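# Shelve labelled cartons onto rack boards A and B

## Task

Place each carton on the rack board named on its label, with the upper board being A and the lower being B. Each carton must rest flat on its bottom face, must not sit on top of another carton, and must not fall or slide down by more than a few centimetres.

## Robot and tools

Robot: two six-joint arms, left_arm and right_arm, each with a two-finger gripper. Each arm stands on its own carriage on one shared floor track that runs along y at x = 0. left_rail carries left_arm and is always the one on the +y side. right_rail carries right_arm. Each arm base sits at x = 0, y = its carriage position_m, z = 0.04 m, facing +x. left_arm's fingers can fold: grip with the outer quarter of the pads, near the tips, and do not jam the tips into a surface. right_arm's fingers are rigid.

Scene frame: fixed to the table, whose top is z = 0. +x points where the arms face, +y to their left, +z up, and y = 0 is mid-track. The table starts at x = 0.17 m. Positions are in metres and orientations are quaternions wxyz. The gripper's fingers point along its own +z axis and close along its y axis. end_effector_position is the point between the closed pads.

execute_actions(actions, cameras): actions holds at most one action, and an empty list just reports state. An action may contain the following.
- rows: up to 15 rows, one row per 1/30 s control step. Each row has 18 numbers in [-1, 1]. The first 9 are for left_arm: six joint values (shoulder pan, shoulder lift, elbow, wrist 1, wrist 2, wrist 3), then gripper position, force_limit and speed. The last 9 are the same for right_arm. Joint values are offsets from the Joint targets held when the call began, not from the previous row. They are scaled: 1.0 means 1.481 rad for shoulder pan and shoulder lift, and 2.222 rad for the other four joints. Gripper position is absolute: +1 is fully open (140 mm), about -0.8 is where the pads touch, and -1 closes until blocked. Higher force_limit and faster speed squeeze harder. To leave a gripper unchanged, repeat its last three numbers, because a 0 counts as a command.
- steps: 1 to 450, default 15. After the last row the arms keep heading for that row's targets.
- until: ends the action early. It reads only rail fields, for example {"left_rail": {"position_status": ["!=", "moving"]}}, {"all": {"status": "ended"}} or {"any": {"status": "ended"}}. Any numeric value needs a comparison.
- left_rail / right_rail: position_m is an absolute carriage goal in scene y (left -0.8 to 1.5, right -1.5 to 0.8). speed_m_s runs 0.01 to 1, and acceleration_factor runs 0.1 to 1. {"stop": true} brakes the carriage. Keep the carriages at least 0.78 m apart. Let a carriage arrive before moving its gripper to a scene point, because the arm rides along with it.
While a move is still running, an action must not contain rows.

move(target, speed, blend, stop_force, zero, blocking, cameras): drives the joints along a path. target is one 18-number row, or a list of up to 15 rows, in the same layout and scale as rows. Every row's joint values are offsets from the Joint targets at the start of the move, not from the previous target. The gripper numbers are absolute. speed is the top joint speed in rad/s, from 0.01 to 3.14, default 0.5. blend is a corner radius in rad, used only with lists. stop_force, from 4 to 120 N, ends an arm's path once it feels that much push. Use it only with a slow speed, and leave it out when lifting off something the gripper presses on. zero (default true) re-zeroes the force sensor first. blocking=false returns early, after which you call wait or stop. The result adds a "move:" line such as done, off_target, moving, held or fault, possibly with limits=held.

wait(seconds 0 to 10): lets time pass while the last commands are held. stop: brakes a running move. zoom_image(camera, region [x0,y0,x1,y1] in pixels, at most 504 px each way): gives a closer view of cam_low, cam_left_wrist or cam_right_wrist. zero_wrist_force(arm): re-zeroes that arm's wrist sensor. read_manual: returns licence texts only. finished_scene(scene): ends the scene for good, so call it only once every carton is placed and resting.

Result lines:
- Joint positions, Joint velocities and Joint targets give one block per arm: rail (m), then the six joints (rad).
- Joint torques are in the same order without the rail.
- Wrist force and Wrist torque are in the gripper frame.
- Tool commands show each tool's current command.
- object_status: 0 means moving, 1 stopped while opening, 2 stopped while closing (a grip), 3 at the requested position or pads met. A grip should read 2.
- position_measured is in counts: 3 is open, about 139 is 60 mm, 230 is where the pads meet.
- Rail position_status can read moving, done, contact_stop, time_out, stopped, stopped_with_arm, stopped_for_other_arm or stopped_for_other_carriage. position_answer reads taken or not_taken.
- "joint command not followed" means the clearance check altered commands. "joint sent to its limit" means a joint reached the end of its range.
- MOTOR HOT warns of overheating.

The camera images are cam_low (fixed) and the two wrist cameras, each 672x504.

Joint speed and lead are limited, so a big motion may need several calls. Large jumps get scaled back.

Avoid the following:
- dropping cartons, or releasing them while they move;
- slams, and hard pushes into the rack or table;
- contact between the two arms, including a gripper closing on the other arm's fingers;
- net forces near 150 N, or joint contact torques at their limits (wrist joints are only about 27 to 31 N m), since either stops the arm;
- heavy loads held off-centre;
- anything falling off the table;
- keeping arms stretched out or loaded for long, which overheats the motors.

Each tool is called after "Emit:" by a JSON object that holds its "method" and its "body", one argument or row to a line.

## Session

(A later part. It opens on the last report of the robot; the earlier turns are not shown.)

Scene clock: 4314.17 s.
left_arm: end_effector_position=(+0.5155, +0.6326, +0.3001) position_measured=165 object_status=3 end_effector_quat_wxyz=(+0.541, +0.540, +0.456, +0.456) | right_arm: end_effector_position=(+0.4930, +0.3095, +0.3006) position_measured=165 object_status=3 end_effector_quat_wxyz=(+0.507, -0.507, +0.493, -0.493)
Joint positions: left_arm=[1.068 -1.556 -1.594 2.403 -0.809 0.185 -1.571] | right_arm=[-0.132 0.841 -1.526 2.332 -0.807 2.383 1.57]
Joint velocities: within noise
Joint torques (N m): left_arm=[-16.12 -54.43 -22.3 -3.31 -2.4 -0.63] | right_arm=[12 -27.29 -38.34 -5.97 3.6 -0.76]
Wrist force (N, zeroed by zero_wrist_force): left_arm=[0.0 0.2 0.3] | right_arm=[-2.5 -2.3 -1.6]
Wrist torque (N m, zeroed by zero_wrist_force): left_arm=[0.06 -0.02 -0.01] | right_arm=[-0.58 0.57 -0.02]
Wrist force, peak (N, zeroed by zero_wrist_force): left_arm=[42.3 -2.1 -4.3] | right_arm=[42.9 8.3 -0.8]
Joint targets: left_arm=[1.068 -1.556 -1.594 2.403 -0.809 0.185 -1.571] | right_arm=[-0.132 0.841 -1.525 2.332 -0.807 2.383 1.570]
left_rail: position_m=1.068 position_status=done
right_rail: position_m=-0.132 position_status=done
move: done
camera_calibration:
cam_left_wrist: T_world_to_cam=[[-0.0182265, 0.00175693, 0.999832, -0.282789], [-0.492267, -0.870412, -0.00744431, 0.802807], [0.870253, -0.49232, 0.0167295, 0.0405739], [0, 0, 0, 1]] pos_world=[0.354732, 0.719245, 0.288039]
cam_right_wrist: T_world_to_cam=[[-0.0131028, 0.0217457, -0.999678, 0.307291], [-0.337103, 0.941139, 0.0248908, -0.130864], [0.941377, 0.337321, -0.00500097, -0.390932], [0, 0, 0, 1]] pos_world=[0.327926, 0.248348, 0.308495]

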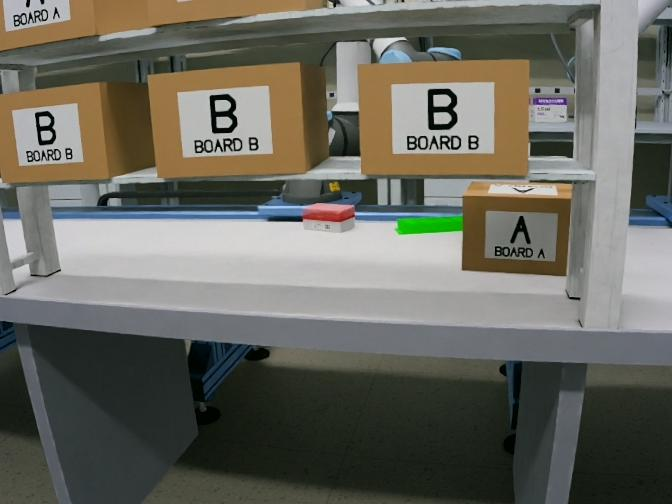

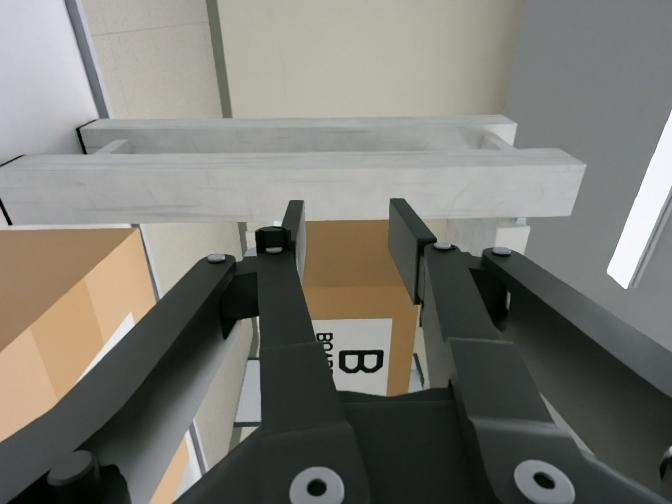

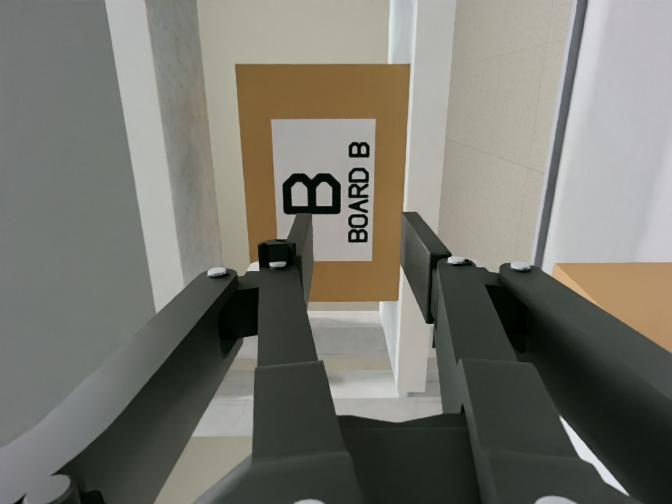

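Emit:
{"method": "move", "body": {
  "target": [
    [0,0.137887,0.029605,-0.121509,0,0,-0.286,1,0,0,0.126228,0.027354,-0.111488,0,0,-0.286,1,0],
    [0,0.314452,0.039869,-0.249459,0,0,-0.286,1,0,0,0.285139,0.036732,-0.226784,0,0,-0.286,1,0]
  ],
  "speed": 0.25,
  "blend": 0.03
}}

Emit:
{"method": "zero_wrist_force", "body": {
  "arm": "left_arm"
}}

Emit:
{"method": "zero_wrist_force", "body": {
  "arm": "right_arm"
}}

Scene clock: 4430.10 s.
left_arm: end_effector_position=(+0.5155, +0.6328, +0.0955) position_measured=165 object_status=3 end_effector_quat_wxyz=(+0.541, +0.540, +0.456, +0.456) | right_arm: end_effector_position=(+0.4930, +0.3096, +0.0957) position_measured=165 object_status=3 end_effector_quat_wxyz=(+0.507, -0.507, +0.493, -0.493)
Joint positions: left_arm=[1.068 -1.556 -1.129 2.491 -1.363 0.185 -1.571] | right_arm=[-0.132 0.841 -1.103 2.413 -1.31 2.383 1.57]
Joint velocities: within noise
Joint torques (N m): left_arm=[-12.86 -29.71 0.69 -3.52 -2.04 -0.76] | right_arm=[10.3 -43.93 -3.95 -6.62 2.76 -0.91]
Wrist force (N, zeroed by zero_wrist_force): left_arm=[-0.2 0.3 0.4] | right_arm=[-2.1 -2.1 -2.1]
Wrist torque (N m, zeroed by zero_wrist_force): left_arm=[0.08 0.05 0.00] | right_arm=[-0.50 0.50 0.04]
Wrist force, peak (N, zeroed by zero_wrist_force): left_arm=[0.4 1.4 0.1] | right_arm=[-2.3 -3.4 -1.7]
Joint targets: left_arm=[1.068 -1.556 -1.129 2.491 -1.363 0.185 -1.571] | right_arm=[-0.132 0.841 -1.103 2.413 -1.311 2.383 1.570]
left_rail: position_m=1.068 position_status=done
right_rail: position_m=-0.132 position_status=done
move: done
camera_calibration:
cam_left_wrist: T_world_to_cam=[[-0.0181898, 0.00162042, 0.999833, -0.0781399], [-0.492265, -0.870413, -0.00754503, 0.801417], [0.870255, -0.49232, 0.0166303, 0.04419], [0, 0, 0, 1]] pos_world=[0.354632, 0.719445, 0.0834387]
cam_right_wrist: T_world_to_cam=[[-0.0131971, 0.0217125, -0.999677, 0.102394], [-0.337101, 0.941139, 0.0248913, -0.125856], [0.941376, 0.337321, -0.00510096, -0.39198], [0, 0, 0, 1]] pos_world=[0.327926, 0.248448, 0.103494]

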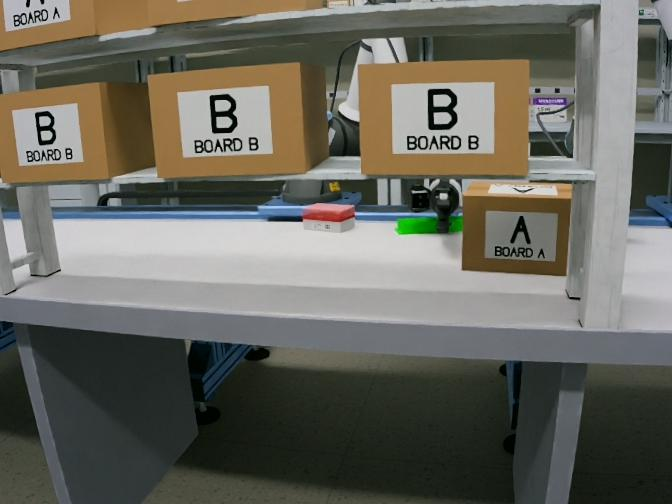

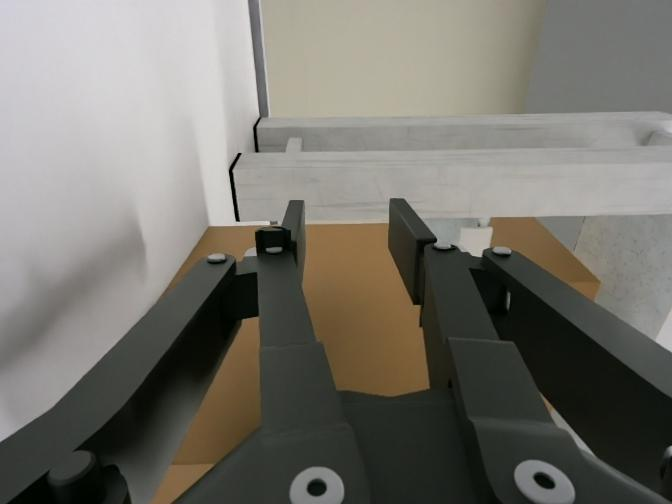

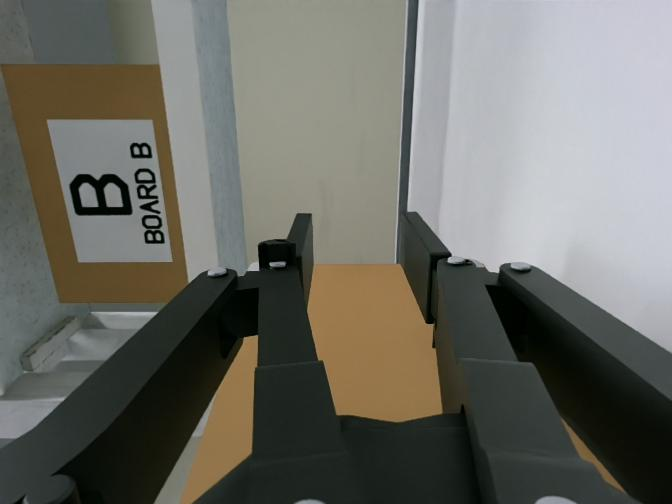

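Wrist force sensor zeroed.

Wrist force sensor zeroed.

Emit:
{"method": "move", "body": {
  "target": [-0.005453,0.015388,-0.03122,0.020963,-0.003635,0,-0.286,1,0,0.044204,0.023396,-0.042809,0.027215,0.029463,0,-0.286,1,0],
  "speed": 0.035,
  "stop_force": 5
}}

Scene clock: 4465.13 s.
left_arm: end_effector_position=(+0.5140, +0.6111, +0.0953) position_measured=165 object_status=3 end_effector_quat_wxyz=(+0.541, +0.540, +0.456, +0.456) | right_arm: end_effector_position=(+0.4963, +0.3534, +0.0955) position_measured=165 object_status=3 end_effector_quat_wxyz=(+0.507, -0.507, +0.493, -0.493)
Joint positions: left_arm=[1.068 -1.56 -1.116 2.454 -1.338 0.18 -1.571] | right_arm=[-0.132 0.899 -1.073 2.33 -1.257 2.441 1.57]
Joint velocities: within noise
Joint torques (N m): left_arm=[8.52 -75.34 -12.85 -1.29 1.71 -0.45] | right_arm=[-15.5 -74.31 -7.53 -5.8 -3.09 -0.5]
Wrist force (N, zeroed by zero_wrist_force): left_arm=[2.6 0.6 -1.2] | right_arm=[0.2 -1.0 1.2]
Wrist torque (N m, zeroed by zero_wrist_force): left_arm=[-0.04 -0.18 -0.07] | right_arm=[-0.10 0.18 0.01]
Wrist force, peak (N, zeroed by zero_wrist_force): left_arm=[8.5 1.1 -3.4] | right_arm=[6.8 -0.5 -1.6]
Joint targets: left_arm=[1.068 -1.560 -1.116 2.454 -1.338 0.180 -1.571] | right_arm=[-0.132 0.899 -1.073 2.330 -1.257 2.441 1.570]
left_rail: position_m=1.068 position_status=done
right_rail: position_m=-0.132 position_status=done
move: contact (left_arm, right_arm); left_arm: the elbow is farthest, 0.032 rad from its target; right_arm: the elbow is farthest, 0.012 rad from its target
camera_calibration:
cam_left_wrist: T_world_to_cam=[[-0.0181898, 0.00162042, 0.999833, -0.0779303], [-0.492265, -0.870413, -0.00754503, 0.781838], [0.870255, -0.49232, 0.0166303, 0.0347284], [0, 0, 0, 1]] pos_world=[0.353232, 0.697745, 0.0832387]
cam_right_wrist: T_world_to_cam=[[-0.0132913, 0.0216793, -0.999677, 0.101427], [-0.337099, 0.94114, 0.0248918, -0.165964], [0.941376, 0.33732, -0.00520096, -0.409851], [0, 0, 0, 1]] pos_world=[0.331226, 0.292248, 0.103394]

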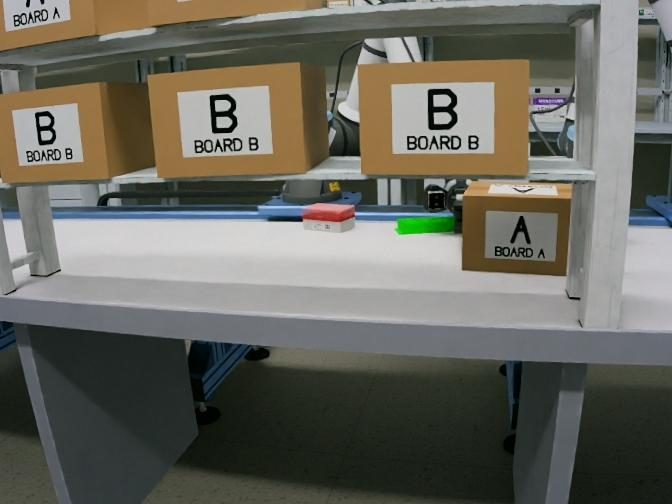

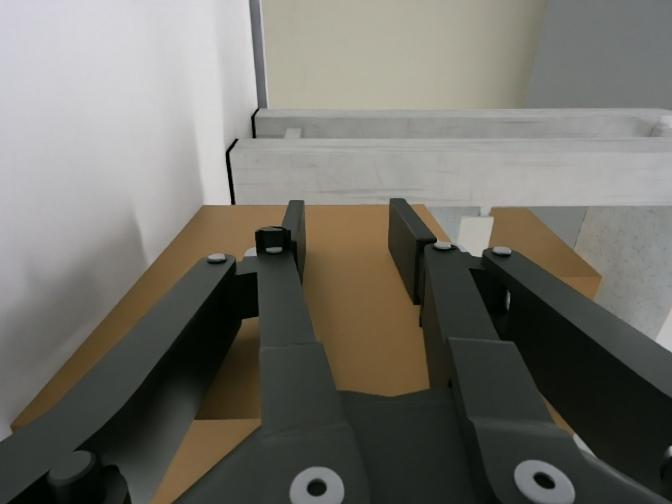

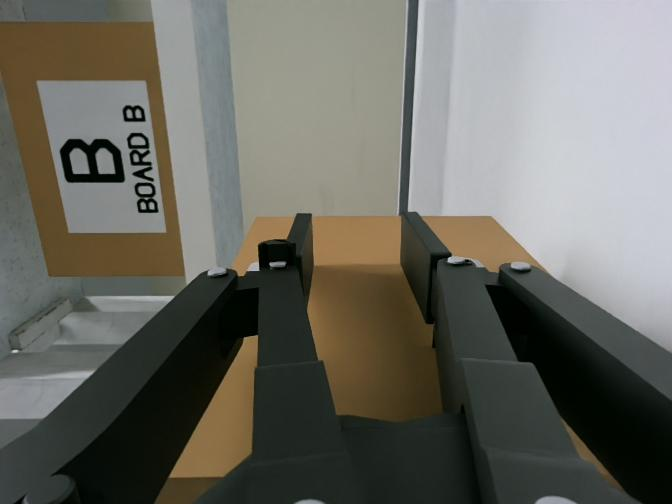

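Emit:
{"method": "move", "body": {
  "target": [-0.000271,0.00077,-0.001561,0.001048,-0.00018,0,-0.286,1,0,0.001633,0.000932,-0.001707,0.001085,0.001088,0,-0.286,1,0],
  "speed": 0.02,
  "cameras": []
}}

Scene clock: 4491.90 s.
left_arm: end_effector_position=(+0.5139, +0.6092, +0.0953) position_measured=165 object_status=3 end_effector_quat_wxyz=(+0.541, +0.540, +0.456, +0.456) | right_arm: end_effector_position=(+0.4964, +0.3553, +0.0956) position_measured=165 object_status=3 end_effector_quat_wxyz=(+0.507, -0.507, +0.493, -0.493)
Joint positions: left_arm=[1.068 -1.561 -1.115 2.45 -1.335 0.18 -1.571] | right_arm=[-0.132 0.901 -1.071 2.326 -1.255 2.443 1.57]
Joint velocities: within noise
Joint torques (N m): left_arm=[-18.64 -33.56 -31.56 1.89 -0.06 -0.35] | right_arm=[22.23 -51.68 -28.92 0.9 -0.84 -1.03]
Wrist force (N, zeroed by zero_wrist_force): left_arm=[11.3 1.4 -2.5] | right_arm=[17.6 -0.4 1.6]
Wrist torque (N m, zeroed by zero_wrist_force): left_arm=[-0.01 -0.44 -0.38] | right_arm=[-0.12 0.62 0.39]
Wrist force, peak (N, zeroed by zero_wrist_force): left_arm=[11.3 1.4 -2.5] | right_arm=[17.6 -0.4 1.6]
Joint targets: left_arm=[1.068 -1.561 -1.115 2.450 -1.335 0.180 -1.571] | right_arm=[-0.132 0.901 -1.071 2.326 -1.255 2.443 1.570]
left_rail: position_m=1.068 position_status=done
right_rail: position_m=-0.132 position_status=done
move: done
No camera images: "cameras" was empty.

Emit:
{"method": "move", "body": {
  "target": [0.001235,-0.001481,0.003005,-0.002017,0.006223,0,-0.286,1,0,0.003804,0.001848,-0.003382,0.00215,0.007937,0,-0.286,1,0],
  "speed": 0.03,
  "cameras": []
}}

Scene clock: 4504.17 s.
left_arm: end_effector_position=(+0.5139, +0.6091, +0.0953) position_measured=165 object_status=3 end_effector_quat_wxyz=(+0.543, +0.543, +0.453, +0.452) | right_arm: end_effector_position=(+0.4963, +0.3554, +0.0956) position_measured=165 object_status=3 end_effector_quat_wxyz=(+0.504, -0.504, +0.496, -0.496)
Joint positions: left_arm=[1.068 -1.559 -1.117 2.457 -1.34 0.194 -1.571] | right_arm=[-0.132 0.907 -1.069 2.318 -1.25 2.461 1.57]
Joint velocities: within noise
Joint torques (N m): left_arm=[8.12 -76.67 -4.44 -3.99 4.41 -0.95] | right_arm=[21.84 -54.03 -27.88 0.98 0.31 -0.85]
Wrist force (N, zeroed by zero_wrist_force): left_arm=[6.7 1.8 -0.5] | right_arm=[13.1 2.1 4.1]
Wrist torque (N m, zeroed by zero_wrist_force): left_arm=[0.15 -0.26 -0.24] | right_arm=[-0.22 0.58 0.28]
Wrist force, peak (N, zeroed by zero_wrist_force): left_arm=[14.6 2.1 -2.0] | right_arm=[19.6 -2.2 2.4]
Joint targets: left_arm=[1.068 -1.559 -1.117 2.457 -1.340 0.194 -1.571] | right_arm=[-0.132 0.907 -1.069 2.318 -1.250 2.461 1.570]
left_rail: position_m=1.068 position_status=done
right_rail: position_m=-0.132 position_status=done
move: done
No camera images: "cameras" was empty.

Emit:
{"method": "move", "body": {
  "target": [0.001544,-0.001851,0.003756,-0.002522,0.007779,0,-0.286,1,0,0.004755,0.00231,-0.004227,0.002688,0.009921,0,-0.286,1,0],
  "speed": 0.03,
  "cameras": []
}}

Scene clock: 4510.93 s.
left_arm: end_effector_position=(+0.5137, +0.6091, +0.0953) position_measured=165 object_status=3 end_effector_quat_wxyz=(+0.547, +0.547, +0.449, +0.448) | right_arm: end_effector_position=(+0.4961, +0.3554, +0.0957) position_measured=165 object_status=3 end_effector_quat_wxyz=(+0.500, -0.501, +0.499, -0.500)
Joint positions: left_arm=[1.068 -1.557 -1.12 2.465 -1.345 0.211 -1.571] | right_arm=[-0.132 0.914 -1.065 2.309 -1.244 2.483 1.57]
Joint velocities: within noise
Joint torques (N m): left_arm=[7.19 -75.03 -5.38 -3.92 6.12 -0.88] | right_arm=[15.23 -54.49 -27.92 0.26 1.37 -0.56]
Wrist force (N, zeroed by zero_wrist_force): left_arm=[7.1 1.4 3.0] | right_arm=[8.5 2.9 1.4]
Wrist torque (N m, zeroed by zero_wrist_force): left_arm=[-0.06 0.27 -0.01] | right_arm=[-0.11 0.18 -0.11]
Wrist force, peak (N, zeroed by zero_wrist_force): left_arm=[7.3 0.6 3.1] | right_arm=[13.3 2.3 4.2]
Joint targets: left_arm=[1.068 -1.557 -1.120 2.465 -1.345 0.211 -1.571] | right_arm=[-0.132 0.914 -1.065 2.309 -1.244 2.483 1.570]
left_rail: position_m=1.068 position_status=done
right_rail: position_m=-0.132 position_status=done
move: done
No camera images: "cameras" was empty.

Emit:
{"method": "move", "body": {
  "target": [-0.00082,0.001318,-0.002672,0.001795,-0.003247,0,-0.286,1,0,0.00186,0.001007,-0.001844,0.001173,0.002139,0,-0.286,1,0],
  "speed": 0.02,
  "cameras": []
}}

Scene clock: 4519.13 s.
left_arm: end_effector_position=(+0.5137, +0.6078, +0.0953) position_measured=165 object_status=3 end_effector_quat_wxyz=(+0.545, +0.545, +0.450, +0.450) | right_arm: end_effector_position=(+0.4961, +0.3568, +0.0957) position_measured=165 object_status=3 end_effector_quat_wxyz=(+0.500, -0.500, +0.500, -0.500) end_effector_velocity=(-0.002, +0.002, -0.001) end_effector_angular_velocity=(-0.003, +0.002, +0.004)
Joint positions: left_arm=[1.068 -1.558 -1.118 2.46 -1.342 0.204 -1.571] | right_arm=[-0.132 0.916 -1.064 2.305 -1.242 2.487 1.57]
Joint velocities: left_arm=[within noise] | right_arm=[0 0.005 0.002 -0.002 0.002 0.001 -0.001]
Joint torques (N m): left_arm=[-28.62 -33.82 -42.61 0.63 3.47 -1.04] | right_arm=[22.66 -51.21 -38.45 -0.24 -2.91 -0.77]
Wrist force (N, zeroed by zero_wrist_force): left_arm=[28.7 4.2 -8.7] | right_arm=[29.9 -3.6 -3.8]
Wrist torque (N m, zeroed by zero_wrist_force): left_arm=[-0.19 -0.29 -0.49] | right_arm=[-0.28 -0.58 -0.37]
Wrist force, peak (N, zeroed by zero_wrist_force): left_arm=[28.7 4.2 -8.7] | right_arm=[29.9 -3.6 -3.8]
Joint targets: left_arm=[1.068 -1.558 -1.118 2.459 -1.341 0.204 -1.571] | right_arm=[-0.132 0.917 -1.064 2.305 -1.242 2.488 1.570]
left_rail: position_m=1.068 position_status=done
right_rail: position_m=-0.132 position_status=done
move: done
No camera images: "cameras" was empty.

Emit:
{"method": "move", "body": {
  "target": [-0.000115,0.000327,-0.000663,0.000445,-0.000077,0,-0.286,1,0,0.00006,0.000088,-0.000161,0.000104,-0.000861,0,-0.286,1,0],
  "speed": 0.02
}}

Scene clock: 4534.57 s.
left_arm: end_effector_position=(+0.5137, +0.6068, +0.0953) position_measured=165 object_status=3 end_effector_quat_wxyz=(+0.545, +0.545, +0.450, +0.450) | right_arm: end_effector_position=(+0.4961, +0.3576, +0.0957) position_measured=165 object_status=3 end_effector_quat_wxyz=(+0.500, -0.500, +0.499, -0.500)
Joint positions: left_arm=[1.068 -1.558 -1.118 2.458 -1.34 0.204 -1.571] | right_arm=[-0.132 0.917 -1.064 2.305 -1.241 2.486 1.57]
Joint velocities: within noise
Joint torques (N m): left_arm=[-37.38 -32.07 -53.22 -0.75 7.14 -0.68] | right_arm=[28.14 -50.01 -42.95 -0.97 -20.57 -0.71]
Wrist force (N, zeroed by zero_wrist_force): left_arm=[44.2 6.9 -11.4] | right_arm=[41.5 -8.1 -7.1]
Wrist torque (N m, zeroed by zero_wrist_force): left_arm=[-0.42 -0.65 -0.90] | right_arm=[-0.28 -0.72 -0.36]
Wrist force, peak (N, zeroed by zero_wrist_force): left_arm=[44.2 6.9 -11.4] | right_arm=[41.5 -8.1 -7.1]
Joint targets: left_arm=[1.068 -1.558 -1.118 2.458 -1.340 0.204 -1.571] | right_arm=[-0.132 0.917 -1.064 2.305 -1.241 2.486 1.570]
left_rail: position_m=1.068 position_status=done
right_rail: position_m=-0.132 position_status=done
move: done
camera_calibration:
cam_left_wrist: T_world_to_cam=[[-0.0181515, 0.00200002, 0.999833, -0.0781805], [-0.510344, -0.859937, -0.00754486, 0.780884], [0.859779, -0.510396, 0.0166298, 0.0493338], [0, 0, 0, 1]] pos_world=[0.354685, 0.696847, 0.0832387]
cam_right_wrist: T_world_to_cam=[[-0.0126962, 0.0220331, -0.999677, 0.101113], [-0.31135, 0.949969, 0.0248918, -0.185863], [0.95021, 0.311566, -0.00520096, -0.406297], [0, 0, 0, 1]] pos_world=[0.329483, 0.300924, 0.103594]

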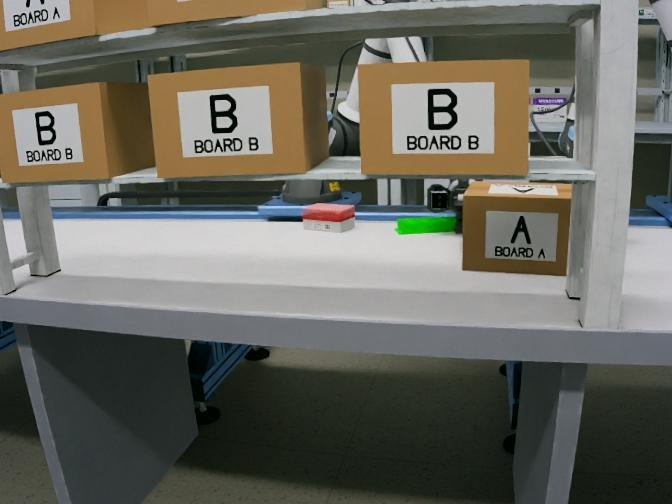

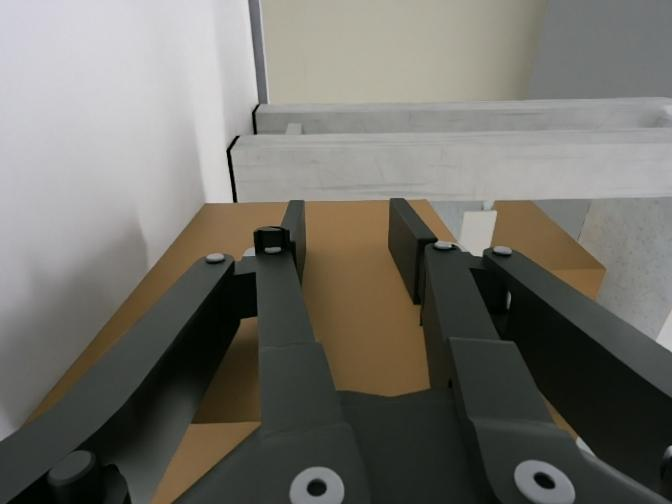

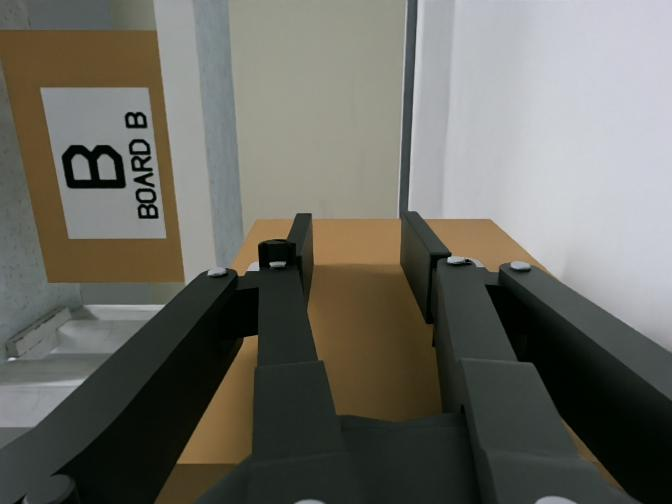

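Emit:
{"method": "move", "body": {
  "target": [
    [0.000206,-0.000247,0.000501,-0.000336,0.001037,0,-0.286,1,0,-0.000634,-0.000308,0.000564,-0.000358,-0.001323,0,-0.286,1,0],
    [0.000206,-0.020586,0.000489,0.013233,0.001037,0,-0.286,1,0,-0.000634,-0.017124,0.00055,0.010864,-0.001323,0,-0.286,1,0]
  ],
  "speed": [0.02, 0.03]
}}

Scene clock: 4606.17 s.
left_arm: end_effector_position=(+0.5136, +0.6068, +0.1072) position_measured=165 object_status=3 end_effector_quat_wxyz=(+0.546, +0.546, +0.450, +0.449) | right_arm: end_effector_position=(+0.4962, +0.3577, +0.1076) position_measured=165 object_status=3 end_effector_quat_wxyz=(+0.501, -0.501, +0.499, -0.499)
Joint positions: left_arm=[1.068 -1.558 -1.148 2.459 -1.311 0.206 -1.571] | right_arm=[-0.132 0.916 -1.089 2.306 -1.217 2.483 1.57]
Joint velocities: within noise
Joint torques (N m): left_arm=[-7.46 -80.17 -32.89 -0.41 19.92 -1.01] | right_arm=[2.28 -85.82 -38.95 -3.62 -20.3 -1.09]
Wrist force (N, zeroed by zero_wrist_force): left_arm=[39.6 -5.0 -5.0] | right_arm=[39.5 13.2 -1.0]
Wrist torque (N m, zeroed by zero_wrist_force): left_arm=[0.01 -0.07 -0.48] | right_arm=[0.06 -0.17 -0.31]
Wrist force, peak (N, zeroed by zero_wrist_force): left_arm=[46.5 9.6 -8.6] | right_arm=[45.7 -14.7 -6.6]
Joint targets: left_arm=[1.068 -1.558 -1.148 2.459 -1.311 0.206 -1.571] | right_arm=[-0.132 0.916 -1.089 2.306 -1.217 2.483 1.570]
left_rail: position_m=1.068 position_status=done
right_rail: position_m=-0.132 position_status=done
move: done
camera_calibration:
cam_left_wrist: T_world_to_cam=[[-0.0181475, 0.00203826, 0.999833, -0.0901035], [-0.512158, -0.858858, -0.00754505, 0.781137], [0.8587, -0.512209, 0.01663, 0.0507169], [0, 0, 0, 1]] pos_world=[0.35488, 0.697048, 0.0951387]
cam_right_wrist: T_world_to_cam=[[-0.0127447, 0.0220057, -0.999677, 0.113041], [-0.313423, 0.949287, 0.0248923, -0.184966], [0.949528, 0.313639, -0.00520134, -0.406634], [0, 0, 0, 1]] pos_world=[0.329578, 0.300634, 0.115494]

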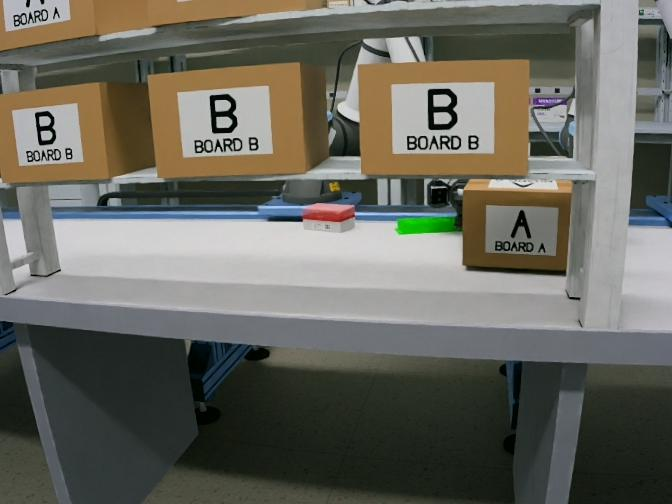

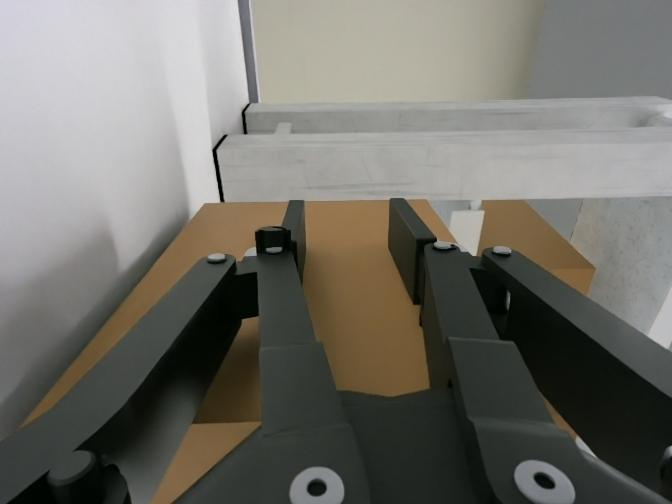

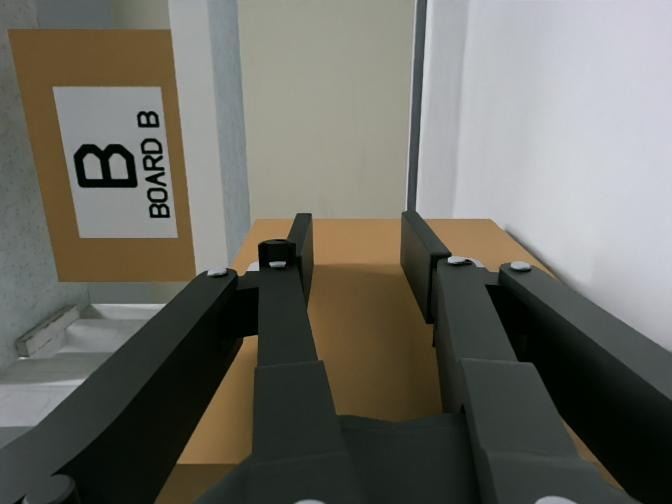

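Emit:
{"method": "move", "body": {
  "target": [
    [-0.000271,-0.069074,-0.002235,0.048275,-0.000181,0,-0.286,1,0,0.000222,-0.056541,-0.001987,0.039673,0.000148,0,-0.286,1,0],
    [-0.000271,-0.133356,-0.007907,0.096792,-0.000181,0,-0.286,1,0,0.000222,-0.109771,-0.006884,0.080049,0.000148,0,-0.286,1,0],
    [-0.000271,-0.192584,-0.016785,0.145147,-0.000181,0,-0.286,1,0,0.000222,-0.15943,-0.01456,0.120823,0.000148,0,-0.286,1,0],
    [-0.000271,-0.246496,-0.02864,0.192936,-0.000181,0,-0.286,1,0,0.000222,-0.20526,-0.024877,0.161688,0.000148,0,-0.286,1,0],
    [-0.000271,-0.294833,-0.043244,0.239757,-0.000181,0,-0.286,1,0,0.000222,-0.247004,-0.037704,0.202338,0.000148,0,-0.286,1,0],
    [-0.000271,-0.337335,-0.060368,0.28521,-0.000181,0,-0.286,1,0,0.000222,-0.284404,-0.052904,0.242466,0.000148,0,-0.286,1,0],
    [-0.000271,-0.372981,-0.079717,0.328318,-0.000181,0,-0.286,1,0,0.000222,-0.316732,-0.070325,0.281435,0.000148,0,-0.286,1,0],
    [-0.000271,-0.402838,-0.101181,0.369681,-0.000181,0,-0.286,1,0,0.000222,-0.344553,-0.089866,0.319518,0.000148,0,-0.286,1,0],
    [-0.000271,-0.427213,-0.12458,0.409328,-0.000181,0,-0.286,1,0,0.000222,-0.36796,-0.111404,0.356658,0.000148,0,-0.286,1,0],
    [-0.000271,-0.446414,-0.149738,0.447284,-0.000181,0,-0.286,1,0,0.000222,-0.38705,-0.134817,0.392795,0.000148,0,-0.286,1,0],
    [-0.000271,-0.46075,-0.176478,0.483578,-0.000181,0,-0.286,1,0,0.000222,-0.401916,-0.159986,0.427873,0.000148,0,-0.286,1,0],
    [-0.000271,-0.47053,-0.20462,0.518239,-0.000181,0,-0.286,1,0,0.000222,-0.412651,-0.186791,0.461833,0.000148,0,-0.286,1,0]
  ],
  "speed": [0.1, 0.2, 0.2, 0.2, 0.2, 0.2, 0.2, 0.2, 0.2, 0.2, 0.2, 0.15],
  "blend": 0.02
}}

Scene clock: 4762.33 s.
left_arm: end_effector_position=(+0.5135, +0.6066, +0.6000) position_measured=165 object_status=3 end_effector_quat_wxyz=(+0.546, +0.546, +0.450, +0.449) | right_arm: end_effector_position=(+0.4961, +0.3579, +0.6002) position_measured=165 object_status=3 end_effector_quat_wxyz=(+0.501, -0.501, +0.499, -0.499)
Joint positions: left_arm=[1.068 -1.558 -1.845 2.004 -0.16 0.205 -1.571] | right_arm=[-0.132 0.916 -1.7 1.891 -0.191 2.483 1.57]
Joint velocities: within noise
Joint torques (N m): left_arm=[-38.93 -25.18 -73.68 -1.43 22.45 -1.26] | right_arm=[28.87 -43.48 -66.1 -4.31 -19.19 -0.81]
Wrist force (N, zeroed by zero_wrist_force): left_arm=[46.2 -4.8 -4.1] | right_arm=[45.7 14.1 -2.7]
Wrist torque (N m, zeroed by zero_wrist_force): left_arm=[0.01 0.04 -0.42] | right_arm=[0.09 -0.44 -0.47]
Wrist force, peak (N, zeroed by zero_wrist_force): left_arm=[54.1 -3.5 -4.6] | right_arm=[54.0 15.3 -3.4]
Joint targets: left_arm=[1.068 -1.558 -1.845 2.004 -0.159 0.205 -1.571] | right_arm=[-0.132 0.916 -1.700 1.891 -0.191 2.483 1.570]
left_rail: position_m=1.068 position_status=done
right_rail: position_m=-0.132 position_status=done
move: done
camera_calibration:
cam_left_wrist: T_world_to_cam=[[-0.018181, 0.00217683, 0.999832, -0.582909], [-0.512086, -0.858902, -0.0074418, 0.784526], [0.858742, -0.512136, 0.0167304, 0.0424654], [0, 0, 0, 1]] pos_world=[0.35468, 0.696848, 0.587939]
cam_right_wrist: T_world_to_cam=[[-0.0126805, 0.0221316, -0.999675, 0.605318], [-0.313425, 0.949284, 0.0249917, -0.197474], [0.949528, 0.31364, -0.00510082, -0.404196], [0, 0, 0, 1]] pos_world=[0.329578, 0.300834, 0.607994]

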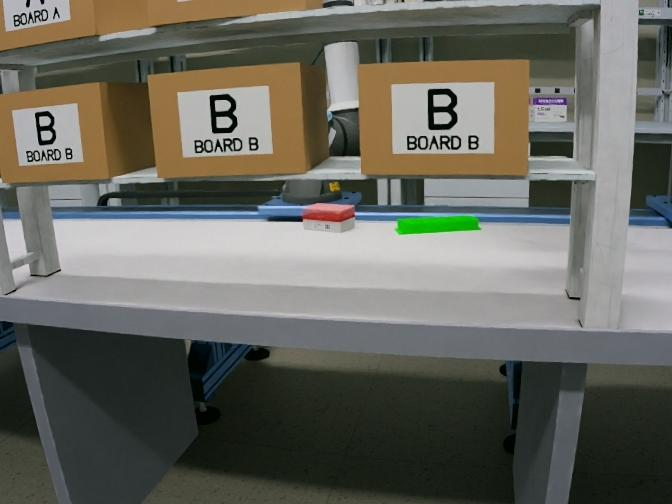

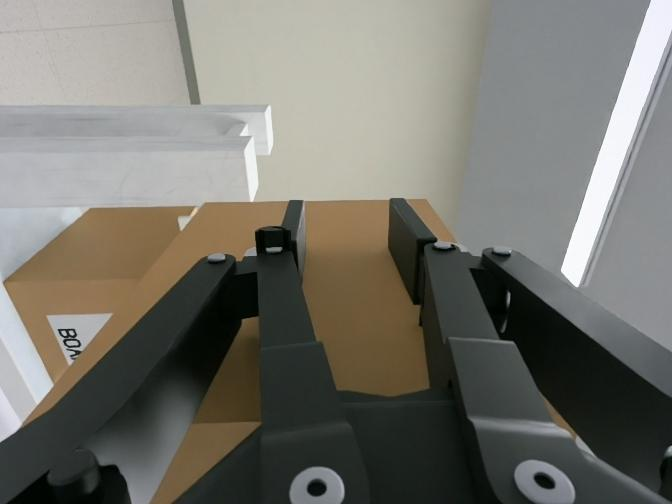

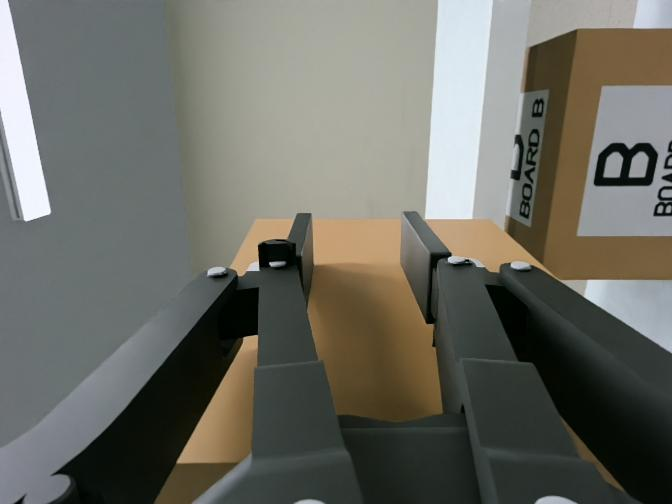

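Emit:
{"method": "move", "body": {
  "target": [
    [0.017793,0.040619,-0.019968,-0.007105,0.004771,0,-0.286,1,0,-0.045521,-0.027596,0.015422,0.002971,-0.037429,0,-0.286,1,0],
    [0.033365,0.080072,-0.040981,-0.012389,0.008062,0,-0.286,1,0,-0.09491,-0.053997,0.029393,0.006598,-0.077436,0,-0.286,1,0],
    [0.047028,0.118533,-0.063056,-0.015949,0.01008,0,-0.286,1,0,-0.147897,-0.078805,0.041865,0.010661,-0.119842,0,-0.286,1,0],
    [0.059091,0.156176,-0.086211,-0.017885,0.011032,0,-0.286,1,0,-0.204215,-0.101617,0.052791,0.014939,-0.164467,0,-0.286,1,0],
    [0.069866,0.193175,-0.110462,-0.018294,0.011126,0,-0.286,1,0,-0.263594,-0.122034,0.062126,0.019213,-0.211133,0,-0.286,1,0],
    [0.079664,0.229702,-0.135828,-0.017274,0.010569,0,-0.286,1,0,-0.325767,-0.139654,0.069823,0.023259,-0.259661,0,-0.286,1,0]
  ],
  "speed": [0.1, 0.2, 0.2, 0.2, 0.2, 0.15],
  "blend": 0.02
}}

Scene clock: 4864.37 s.
left_arm: end_effector_position=(+0.5899, +0.4616, +0.6000) position_measured=165 object_status=3 end_effector_quat_wxyz=(+0.524, +0.524, +0.475, +0.475) | right_arm: end_effector_position=(+0.5961, +0.2124, +0.6003) position_measured=165 object_status=3 end_effector_quat_wxyz=(+0.524, -0.524, +0.475, -0.475)
Joint positions: left_arm=[1.068 -1.44 -1.505 1.703 -0.198 0.229 -1.571] | right_arm=[-0.132 0.434 -1.907 2.046 -0.139 1.906 1.57]
Joint velocities: within noise
Joint torques (N m): left_arm=[-14.26 -17.75 -74.05 -1.32 7.73 -1.41] | right_arm=[12.67 -31.04 -48.81 -3.36 -24.12 -0.77]
Wrist force (N, zeroed by zero_wrist_force): left_arm=[47.6 -4.5 -5.6] | right_arm=[47.7 12.7 -2.7]
Wrist torque (N m, zeroed by zero_wrist_force): left_arm=[0.26 -0.13 -0.40] | right_arm=[0.27 -0.38 -0.41]
Wrist force, peak (N, zeroed by zero_wrist_force): left_arm=[49.7 -4.4 -3.3] | right_arm=[49.4 13.5 -4.8]
Joint targets: left_arm=[1.068 -1.440 -1.505 1.702 -0.198 0.229 -1.571] | right_arm=[-0.132 0.433 -1.907 2.046 -0.139 1.906 1.570]
left_rail: position_m=1.068 position_status=done
right_rail: position_m=-0.132 position_status=done
move: done
camera_calibration:
cam_left_wrist: T_world_to_cam=[[-0.0182142, 0.000406574, 0.999834, -0.58035], [-0.42877, -0.903383, -0.00744363, 0.670579], [0.90323, -0.428834, 0.0166287, -0.162018], [0, 0, 0, 1]] pos_world=[0.423293, 0.536546, 0.587939]
cam_right_wrist: T_world_to_cam=[[-0.014406, 0.0206427, -0.999683, 0.611292], [-0.401468, 0.91554, 0.0246905, 0.0318477], [0.91576, 0.401696, -0.0049019, -0.452165], [0, 0, 0, 1]] pos_world=[0.435667, 0.139856, 0.608095]

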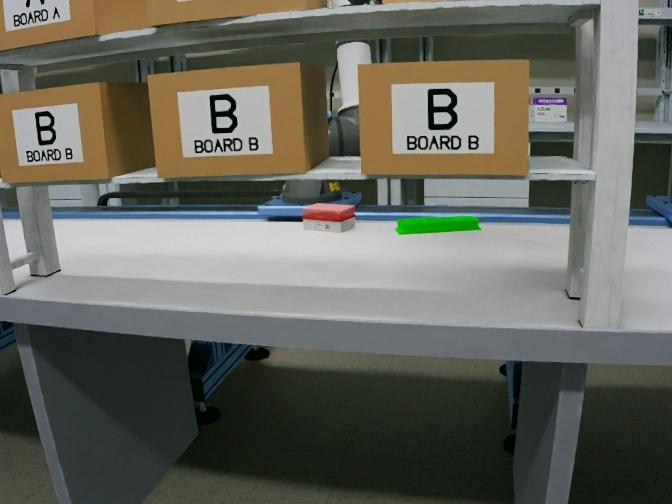

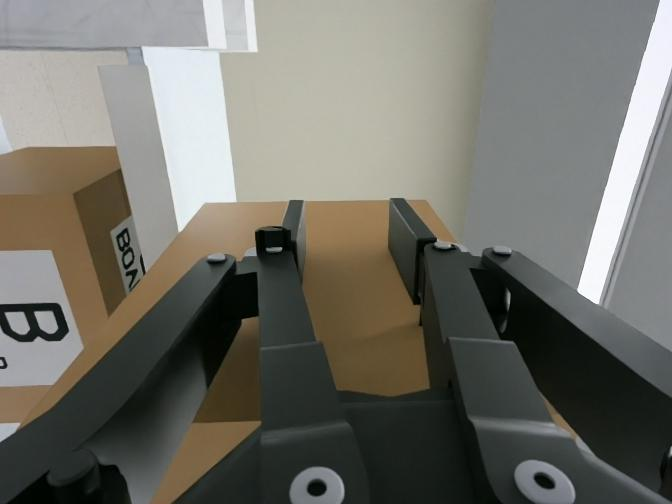

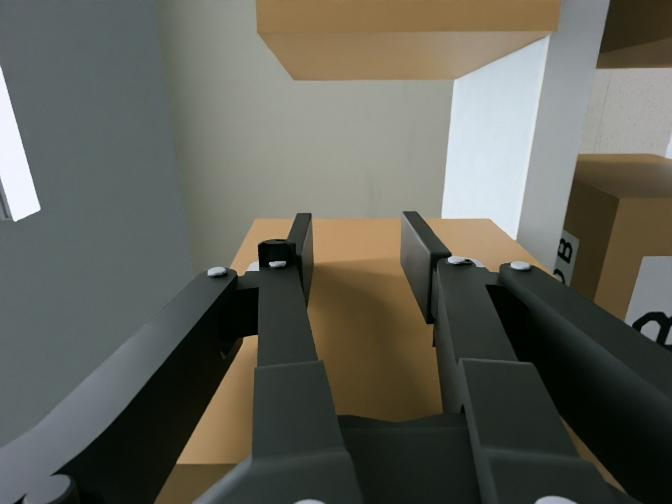

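Emit:
{"method": "move", "body": {
  "target": [
    [0.038376,0.016828,-0.012173,0.000956,0.025579,0,-0.286,1,0,-0.025249,0.031095,-0.013797,-0.006928,-0.016829,0,-0.286,1,0],
    [0.075317,0.035284,-0.025877,0.002359,0.0502,0,-0.286,1,0,-0.04706,0.063192,-0.029102,-0.013017,-0.031367,0,-0.286,1,0],
    [0.110775,0.055271,-0.041127,0.004288,0.073834,0,-0.286,1,0,-0.0659,0.09608,-0.045878,-0.018162,-0.043924,0,-0.286,1,0],
    [0.1447,0.076694,-0.05794,0.006822,0.096446,0,-0.286,1,0,-0.082233,0.129543,-0.064086,-0.022258,-0.05481,0,-0.286,1,0],
    [0.177046,0.099455,-0.076331,0.010042,0.118005,0,-0.286,1,0,-0.096523,0.163367,-0.08369,-0.025198,-0.064335,0,-0.286,1,0],
    [0.207764,0.123457,-0.096313,0.014026,0.138479,0,-0.286,1,0,-0.109234,0.197337,-0.104651,-0.026879,-0.072807,0,-0.286,1,0]
  ],
  "speed": [0.08, 0.15, 0.15, 0.15, 0.15, 0.1],
  "blend": 0.02
}}

Scene clock: 4919.47 s.
left_arm: end_effector_position=(+0.7999, +0.4616, +0.6000) position_measured=165 object_status=3 end_effector_quat_wxyz=(+0.524, +0.524, +0.475, +0.475) | right_arm: end_effector_position=(+0.8060, +0.2123, +0.6004) position_measured=165 object_status=3 end_effector_quat_wxyz=(+0.524, -0.524, +0.475, -0.475)
Joint positions: left_arm=[1.068 -1.132 -1.322 1.489 -0.167 0.536 -1.571] | right_arm=[-0.132 0.272 -1.615 1.813 -0.199 1.744 1.57]
Joint velocities: within noise
Joint torques (N m): left_arm=[-22.93 -38.83 -73.66 -1.86 21.97 -1.63] | right_arm=[18.31 -40.93 -65.69 -15.36 -21.36 -0.81]
Wrist force (N, zeroed by zero_wrist_force): left_arm=[44.0 -4.6 -3.3] | right_arm=[44.1 13.7 -3.6]
Wrist torque (N m, zeroed by zero_wrist_force): left_arm=[0.17 0.03 -0.33] | right_arm=[0.17 -0.68 -0.61]
Wrist force, peak (N, zeroed by zero_wrist_force): left_arm=[50.3 -4.1 -5.6] | right_arm=[50.9 14.0 -2.8]
Joint targets: left_arm=[1.068 -1.132 -1.322 1.488 -0.167 0.537 -1.571] | right_arm=[-0.132 0.272 -1.615 1.813 -0.199 1.744 1.570]
left_rail: position_m=1.068 position_status=done
right_rail: position_m=-0.132 position_status=done
move: done
camera_calibration:
cam_left_wrist: T_world_to_cam=[[-0.0183477, 0.000360204, 0.999832, -0.576414], [-0.428767, -0.903384, -0.00754274, 0.760587], [0.903229, -0.428833, 0.0167294, -0.351799], [0, 0, 0, 1]] pos_world=[0.633293, 0.536446, 0.587939]
cam_right_wrist: T_world_to_cam=[[-0.0144599, 0.0205094, -0.999685, 0.614469], [-0.40155, 0.915507, 0.0245906, 0.116232], [0.915723, 0.401779, -0.00500263, -0.644309], [0, 0, 0, 1]] pos_world=[0.645566, 0.139857, 0.608194]

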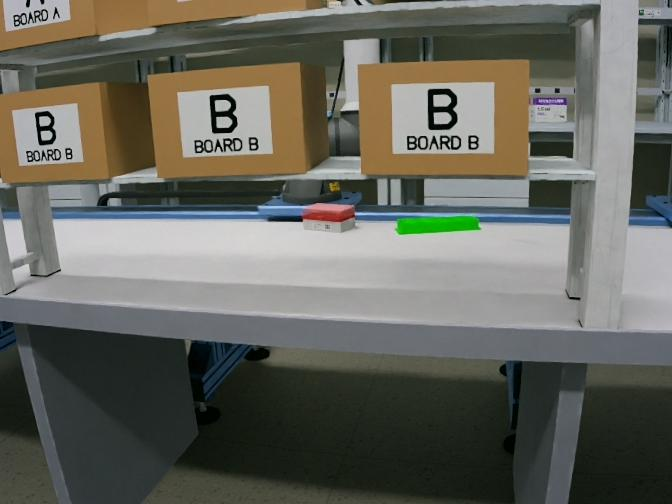

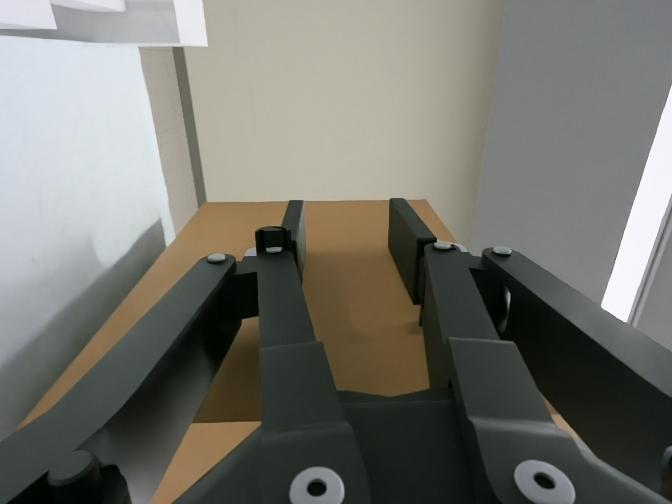

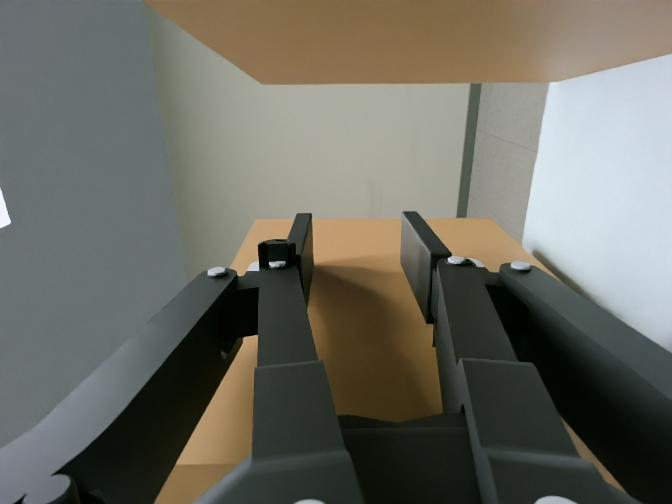

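Emit:
{"method": "move", "body": {
  "target": [0,0.007525,0.021706,-0.026721,0,0,-0.286,1,0,0,0.009138,0.022468,-0.028559,0,0,-0.286,1,0],
  "speed": 0.033,
  "stop_force": 7
}}

Scene clock: 4960.03 s.
left_arm: end_effector_position=(+0.8001, +0.4614, +0.5769) position_measured=165 object_status=3 end_effector_quat_wxyz=(+0.524, +0.524, +0.475, +0.475) | right_arm: end_effector_position=(+0.8064, +0.2124, +0.5781) position_measured=165 object_status=3 end_effector_quat_wxyz=(+0.524, -0.524, +0.475, -0.475)
Joint positions: left_arm=[1.068 -1.132 -1.315 1.52 -0.206 0.537 -1.571] | right_arm=[-0.132 0.272 -1.606 1.845 -0.24 1.744 1.57]
Joint velocities: within noise
Joint torques (N m): left_arm=[-30.49 -78.59 -70.27 -1.68 21.45 -1.48] | right_arm=[23.8 -60.76 -58.87 -2.6 -20.61 -0.89]
Wrist force (N, zeroed by zero_wrist_force): left_arm=[49.2 -0.8 -2.8] | right_arm=[49.0 9.0 -2.5]
Wrist torque (N m, zeroed by zero_wrist_force): left_arm=[-0.61 -0.27 -0.68] | right_arm=[0.51 -1.23 -0.98]
Wrist force, peak (N, zeroed by zero_wrist_force): left_arm=[53.0 12.1 -6.6] | right_arm=[49.1 9.0 -2.7]
Joint targets: left_arm=[1.068 -1.132 -1.315 1.520 -0.206 0.537 -1.571] | right_arm=[-0.132 0.272 -1.606 1.845 -0.240 1.744 1.570]
left_rail: position_m=1.068 position_status=done
right_rail: position_m=-0.132 position_status=done
move: contact (left_arm, right_arm); left_arm: the wrist 1 is farthest, 0.020 rad from its target; right_arm: the wrist 1 is farthest, 0.023 rad from its target
camera_calibration:
cam_left_wrist: T_world_to_cam=[[-0.0183955, 0.000491768, 0.999831, -0.553354], [-0.428687, -0.903422, -0.00744288, 0.760231], [0.903266, -0.428751, 0.0168297, -0.351803], [0, 0, 0, 1]] pos_world=[0.633493, 0.536246, 0.564839]
cam_right_wrist: T_world_to_cam=[[-0.0142745, 0.0205906, -0.999686, 0.592053], [-0.40147, 0.915542, 0.0245901, 0.116885], [0.915761, 0.401695, -0.00480242, -0.644917], [0, 0, 0, 1]] pos_world=[0.645967, 0.139856, 0.585895]

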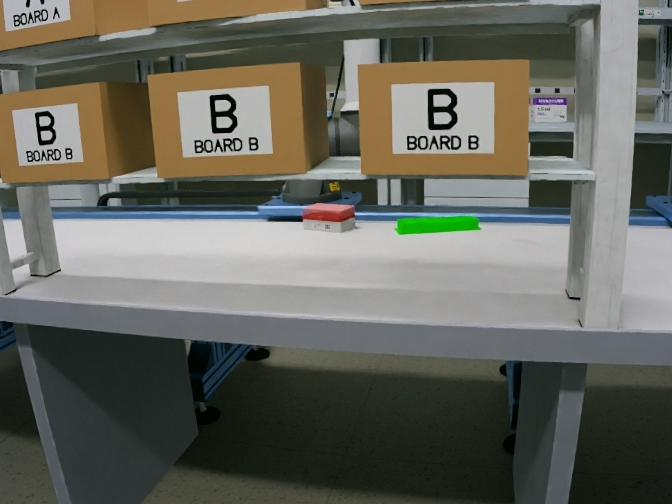

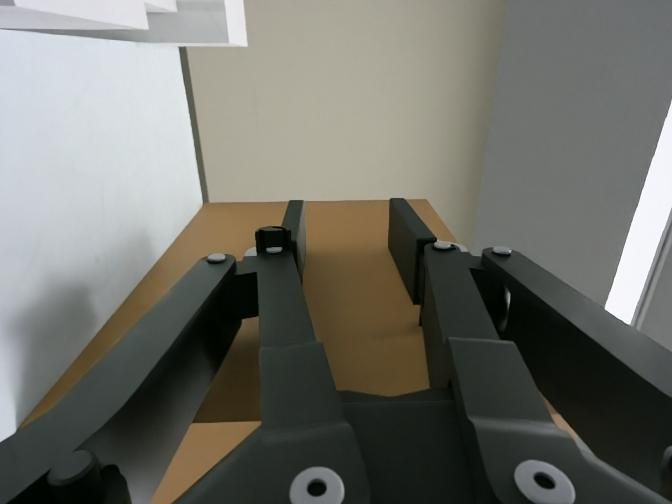

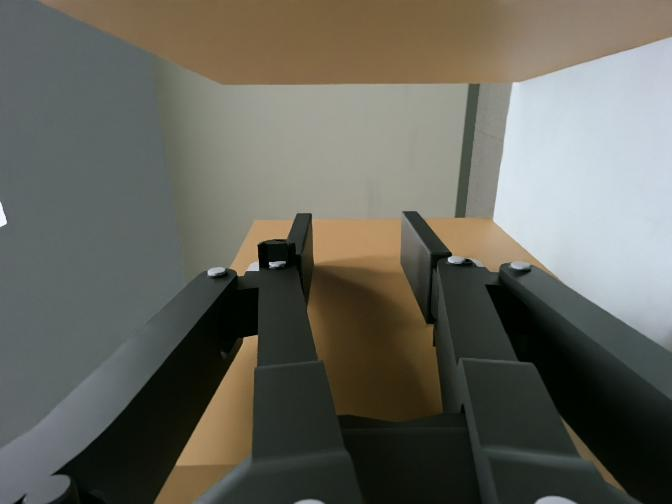

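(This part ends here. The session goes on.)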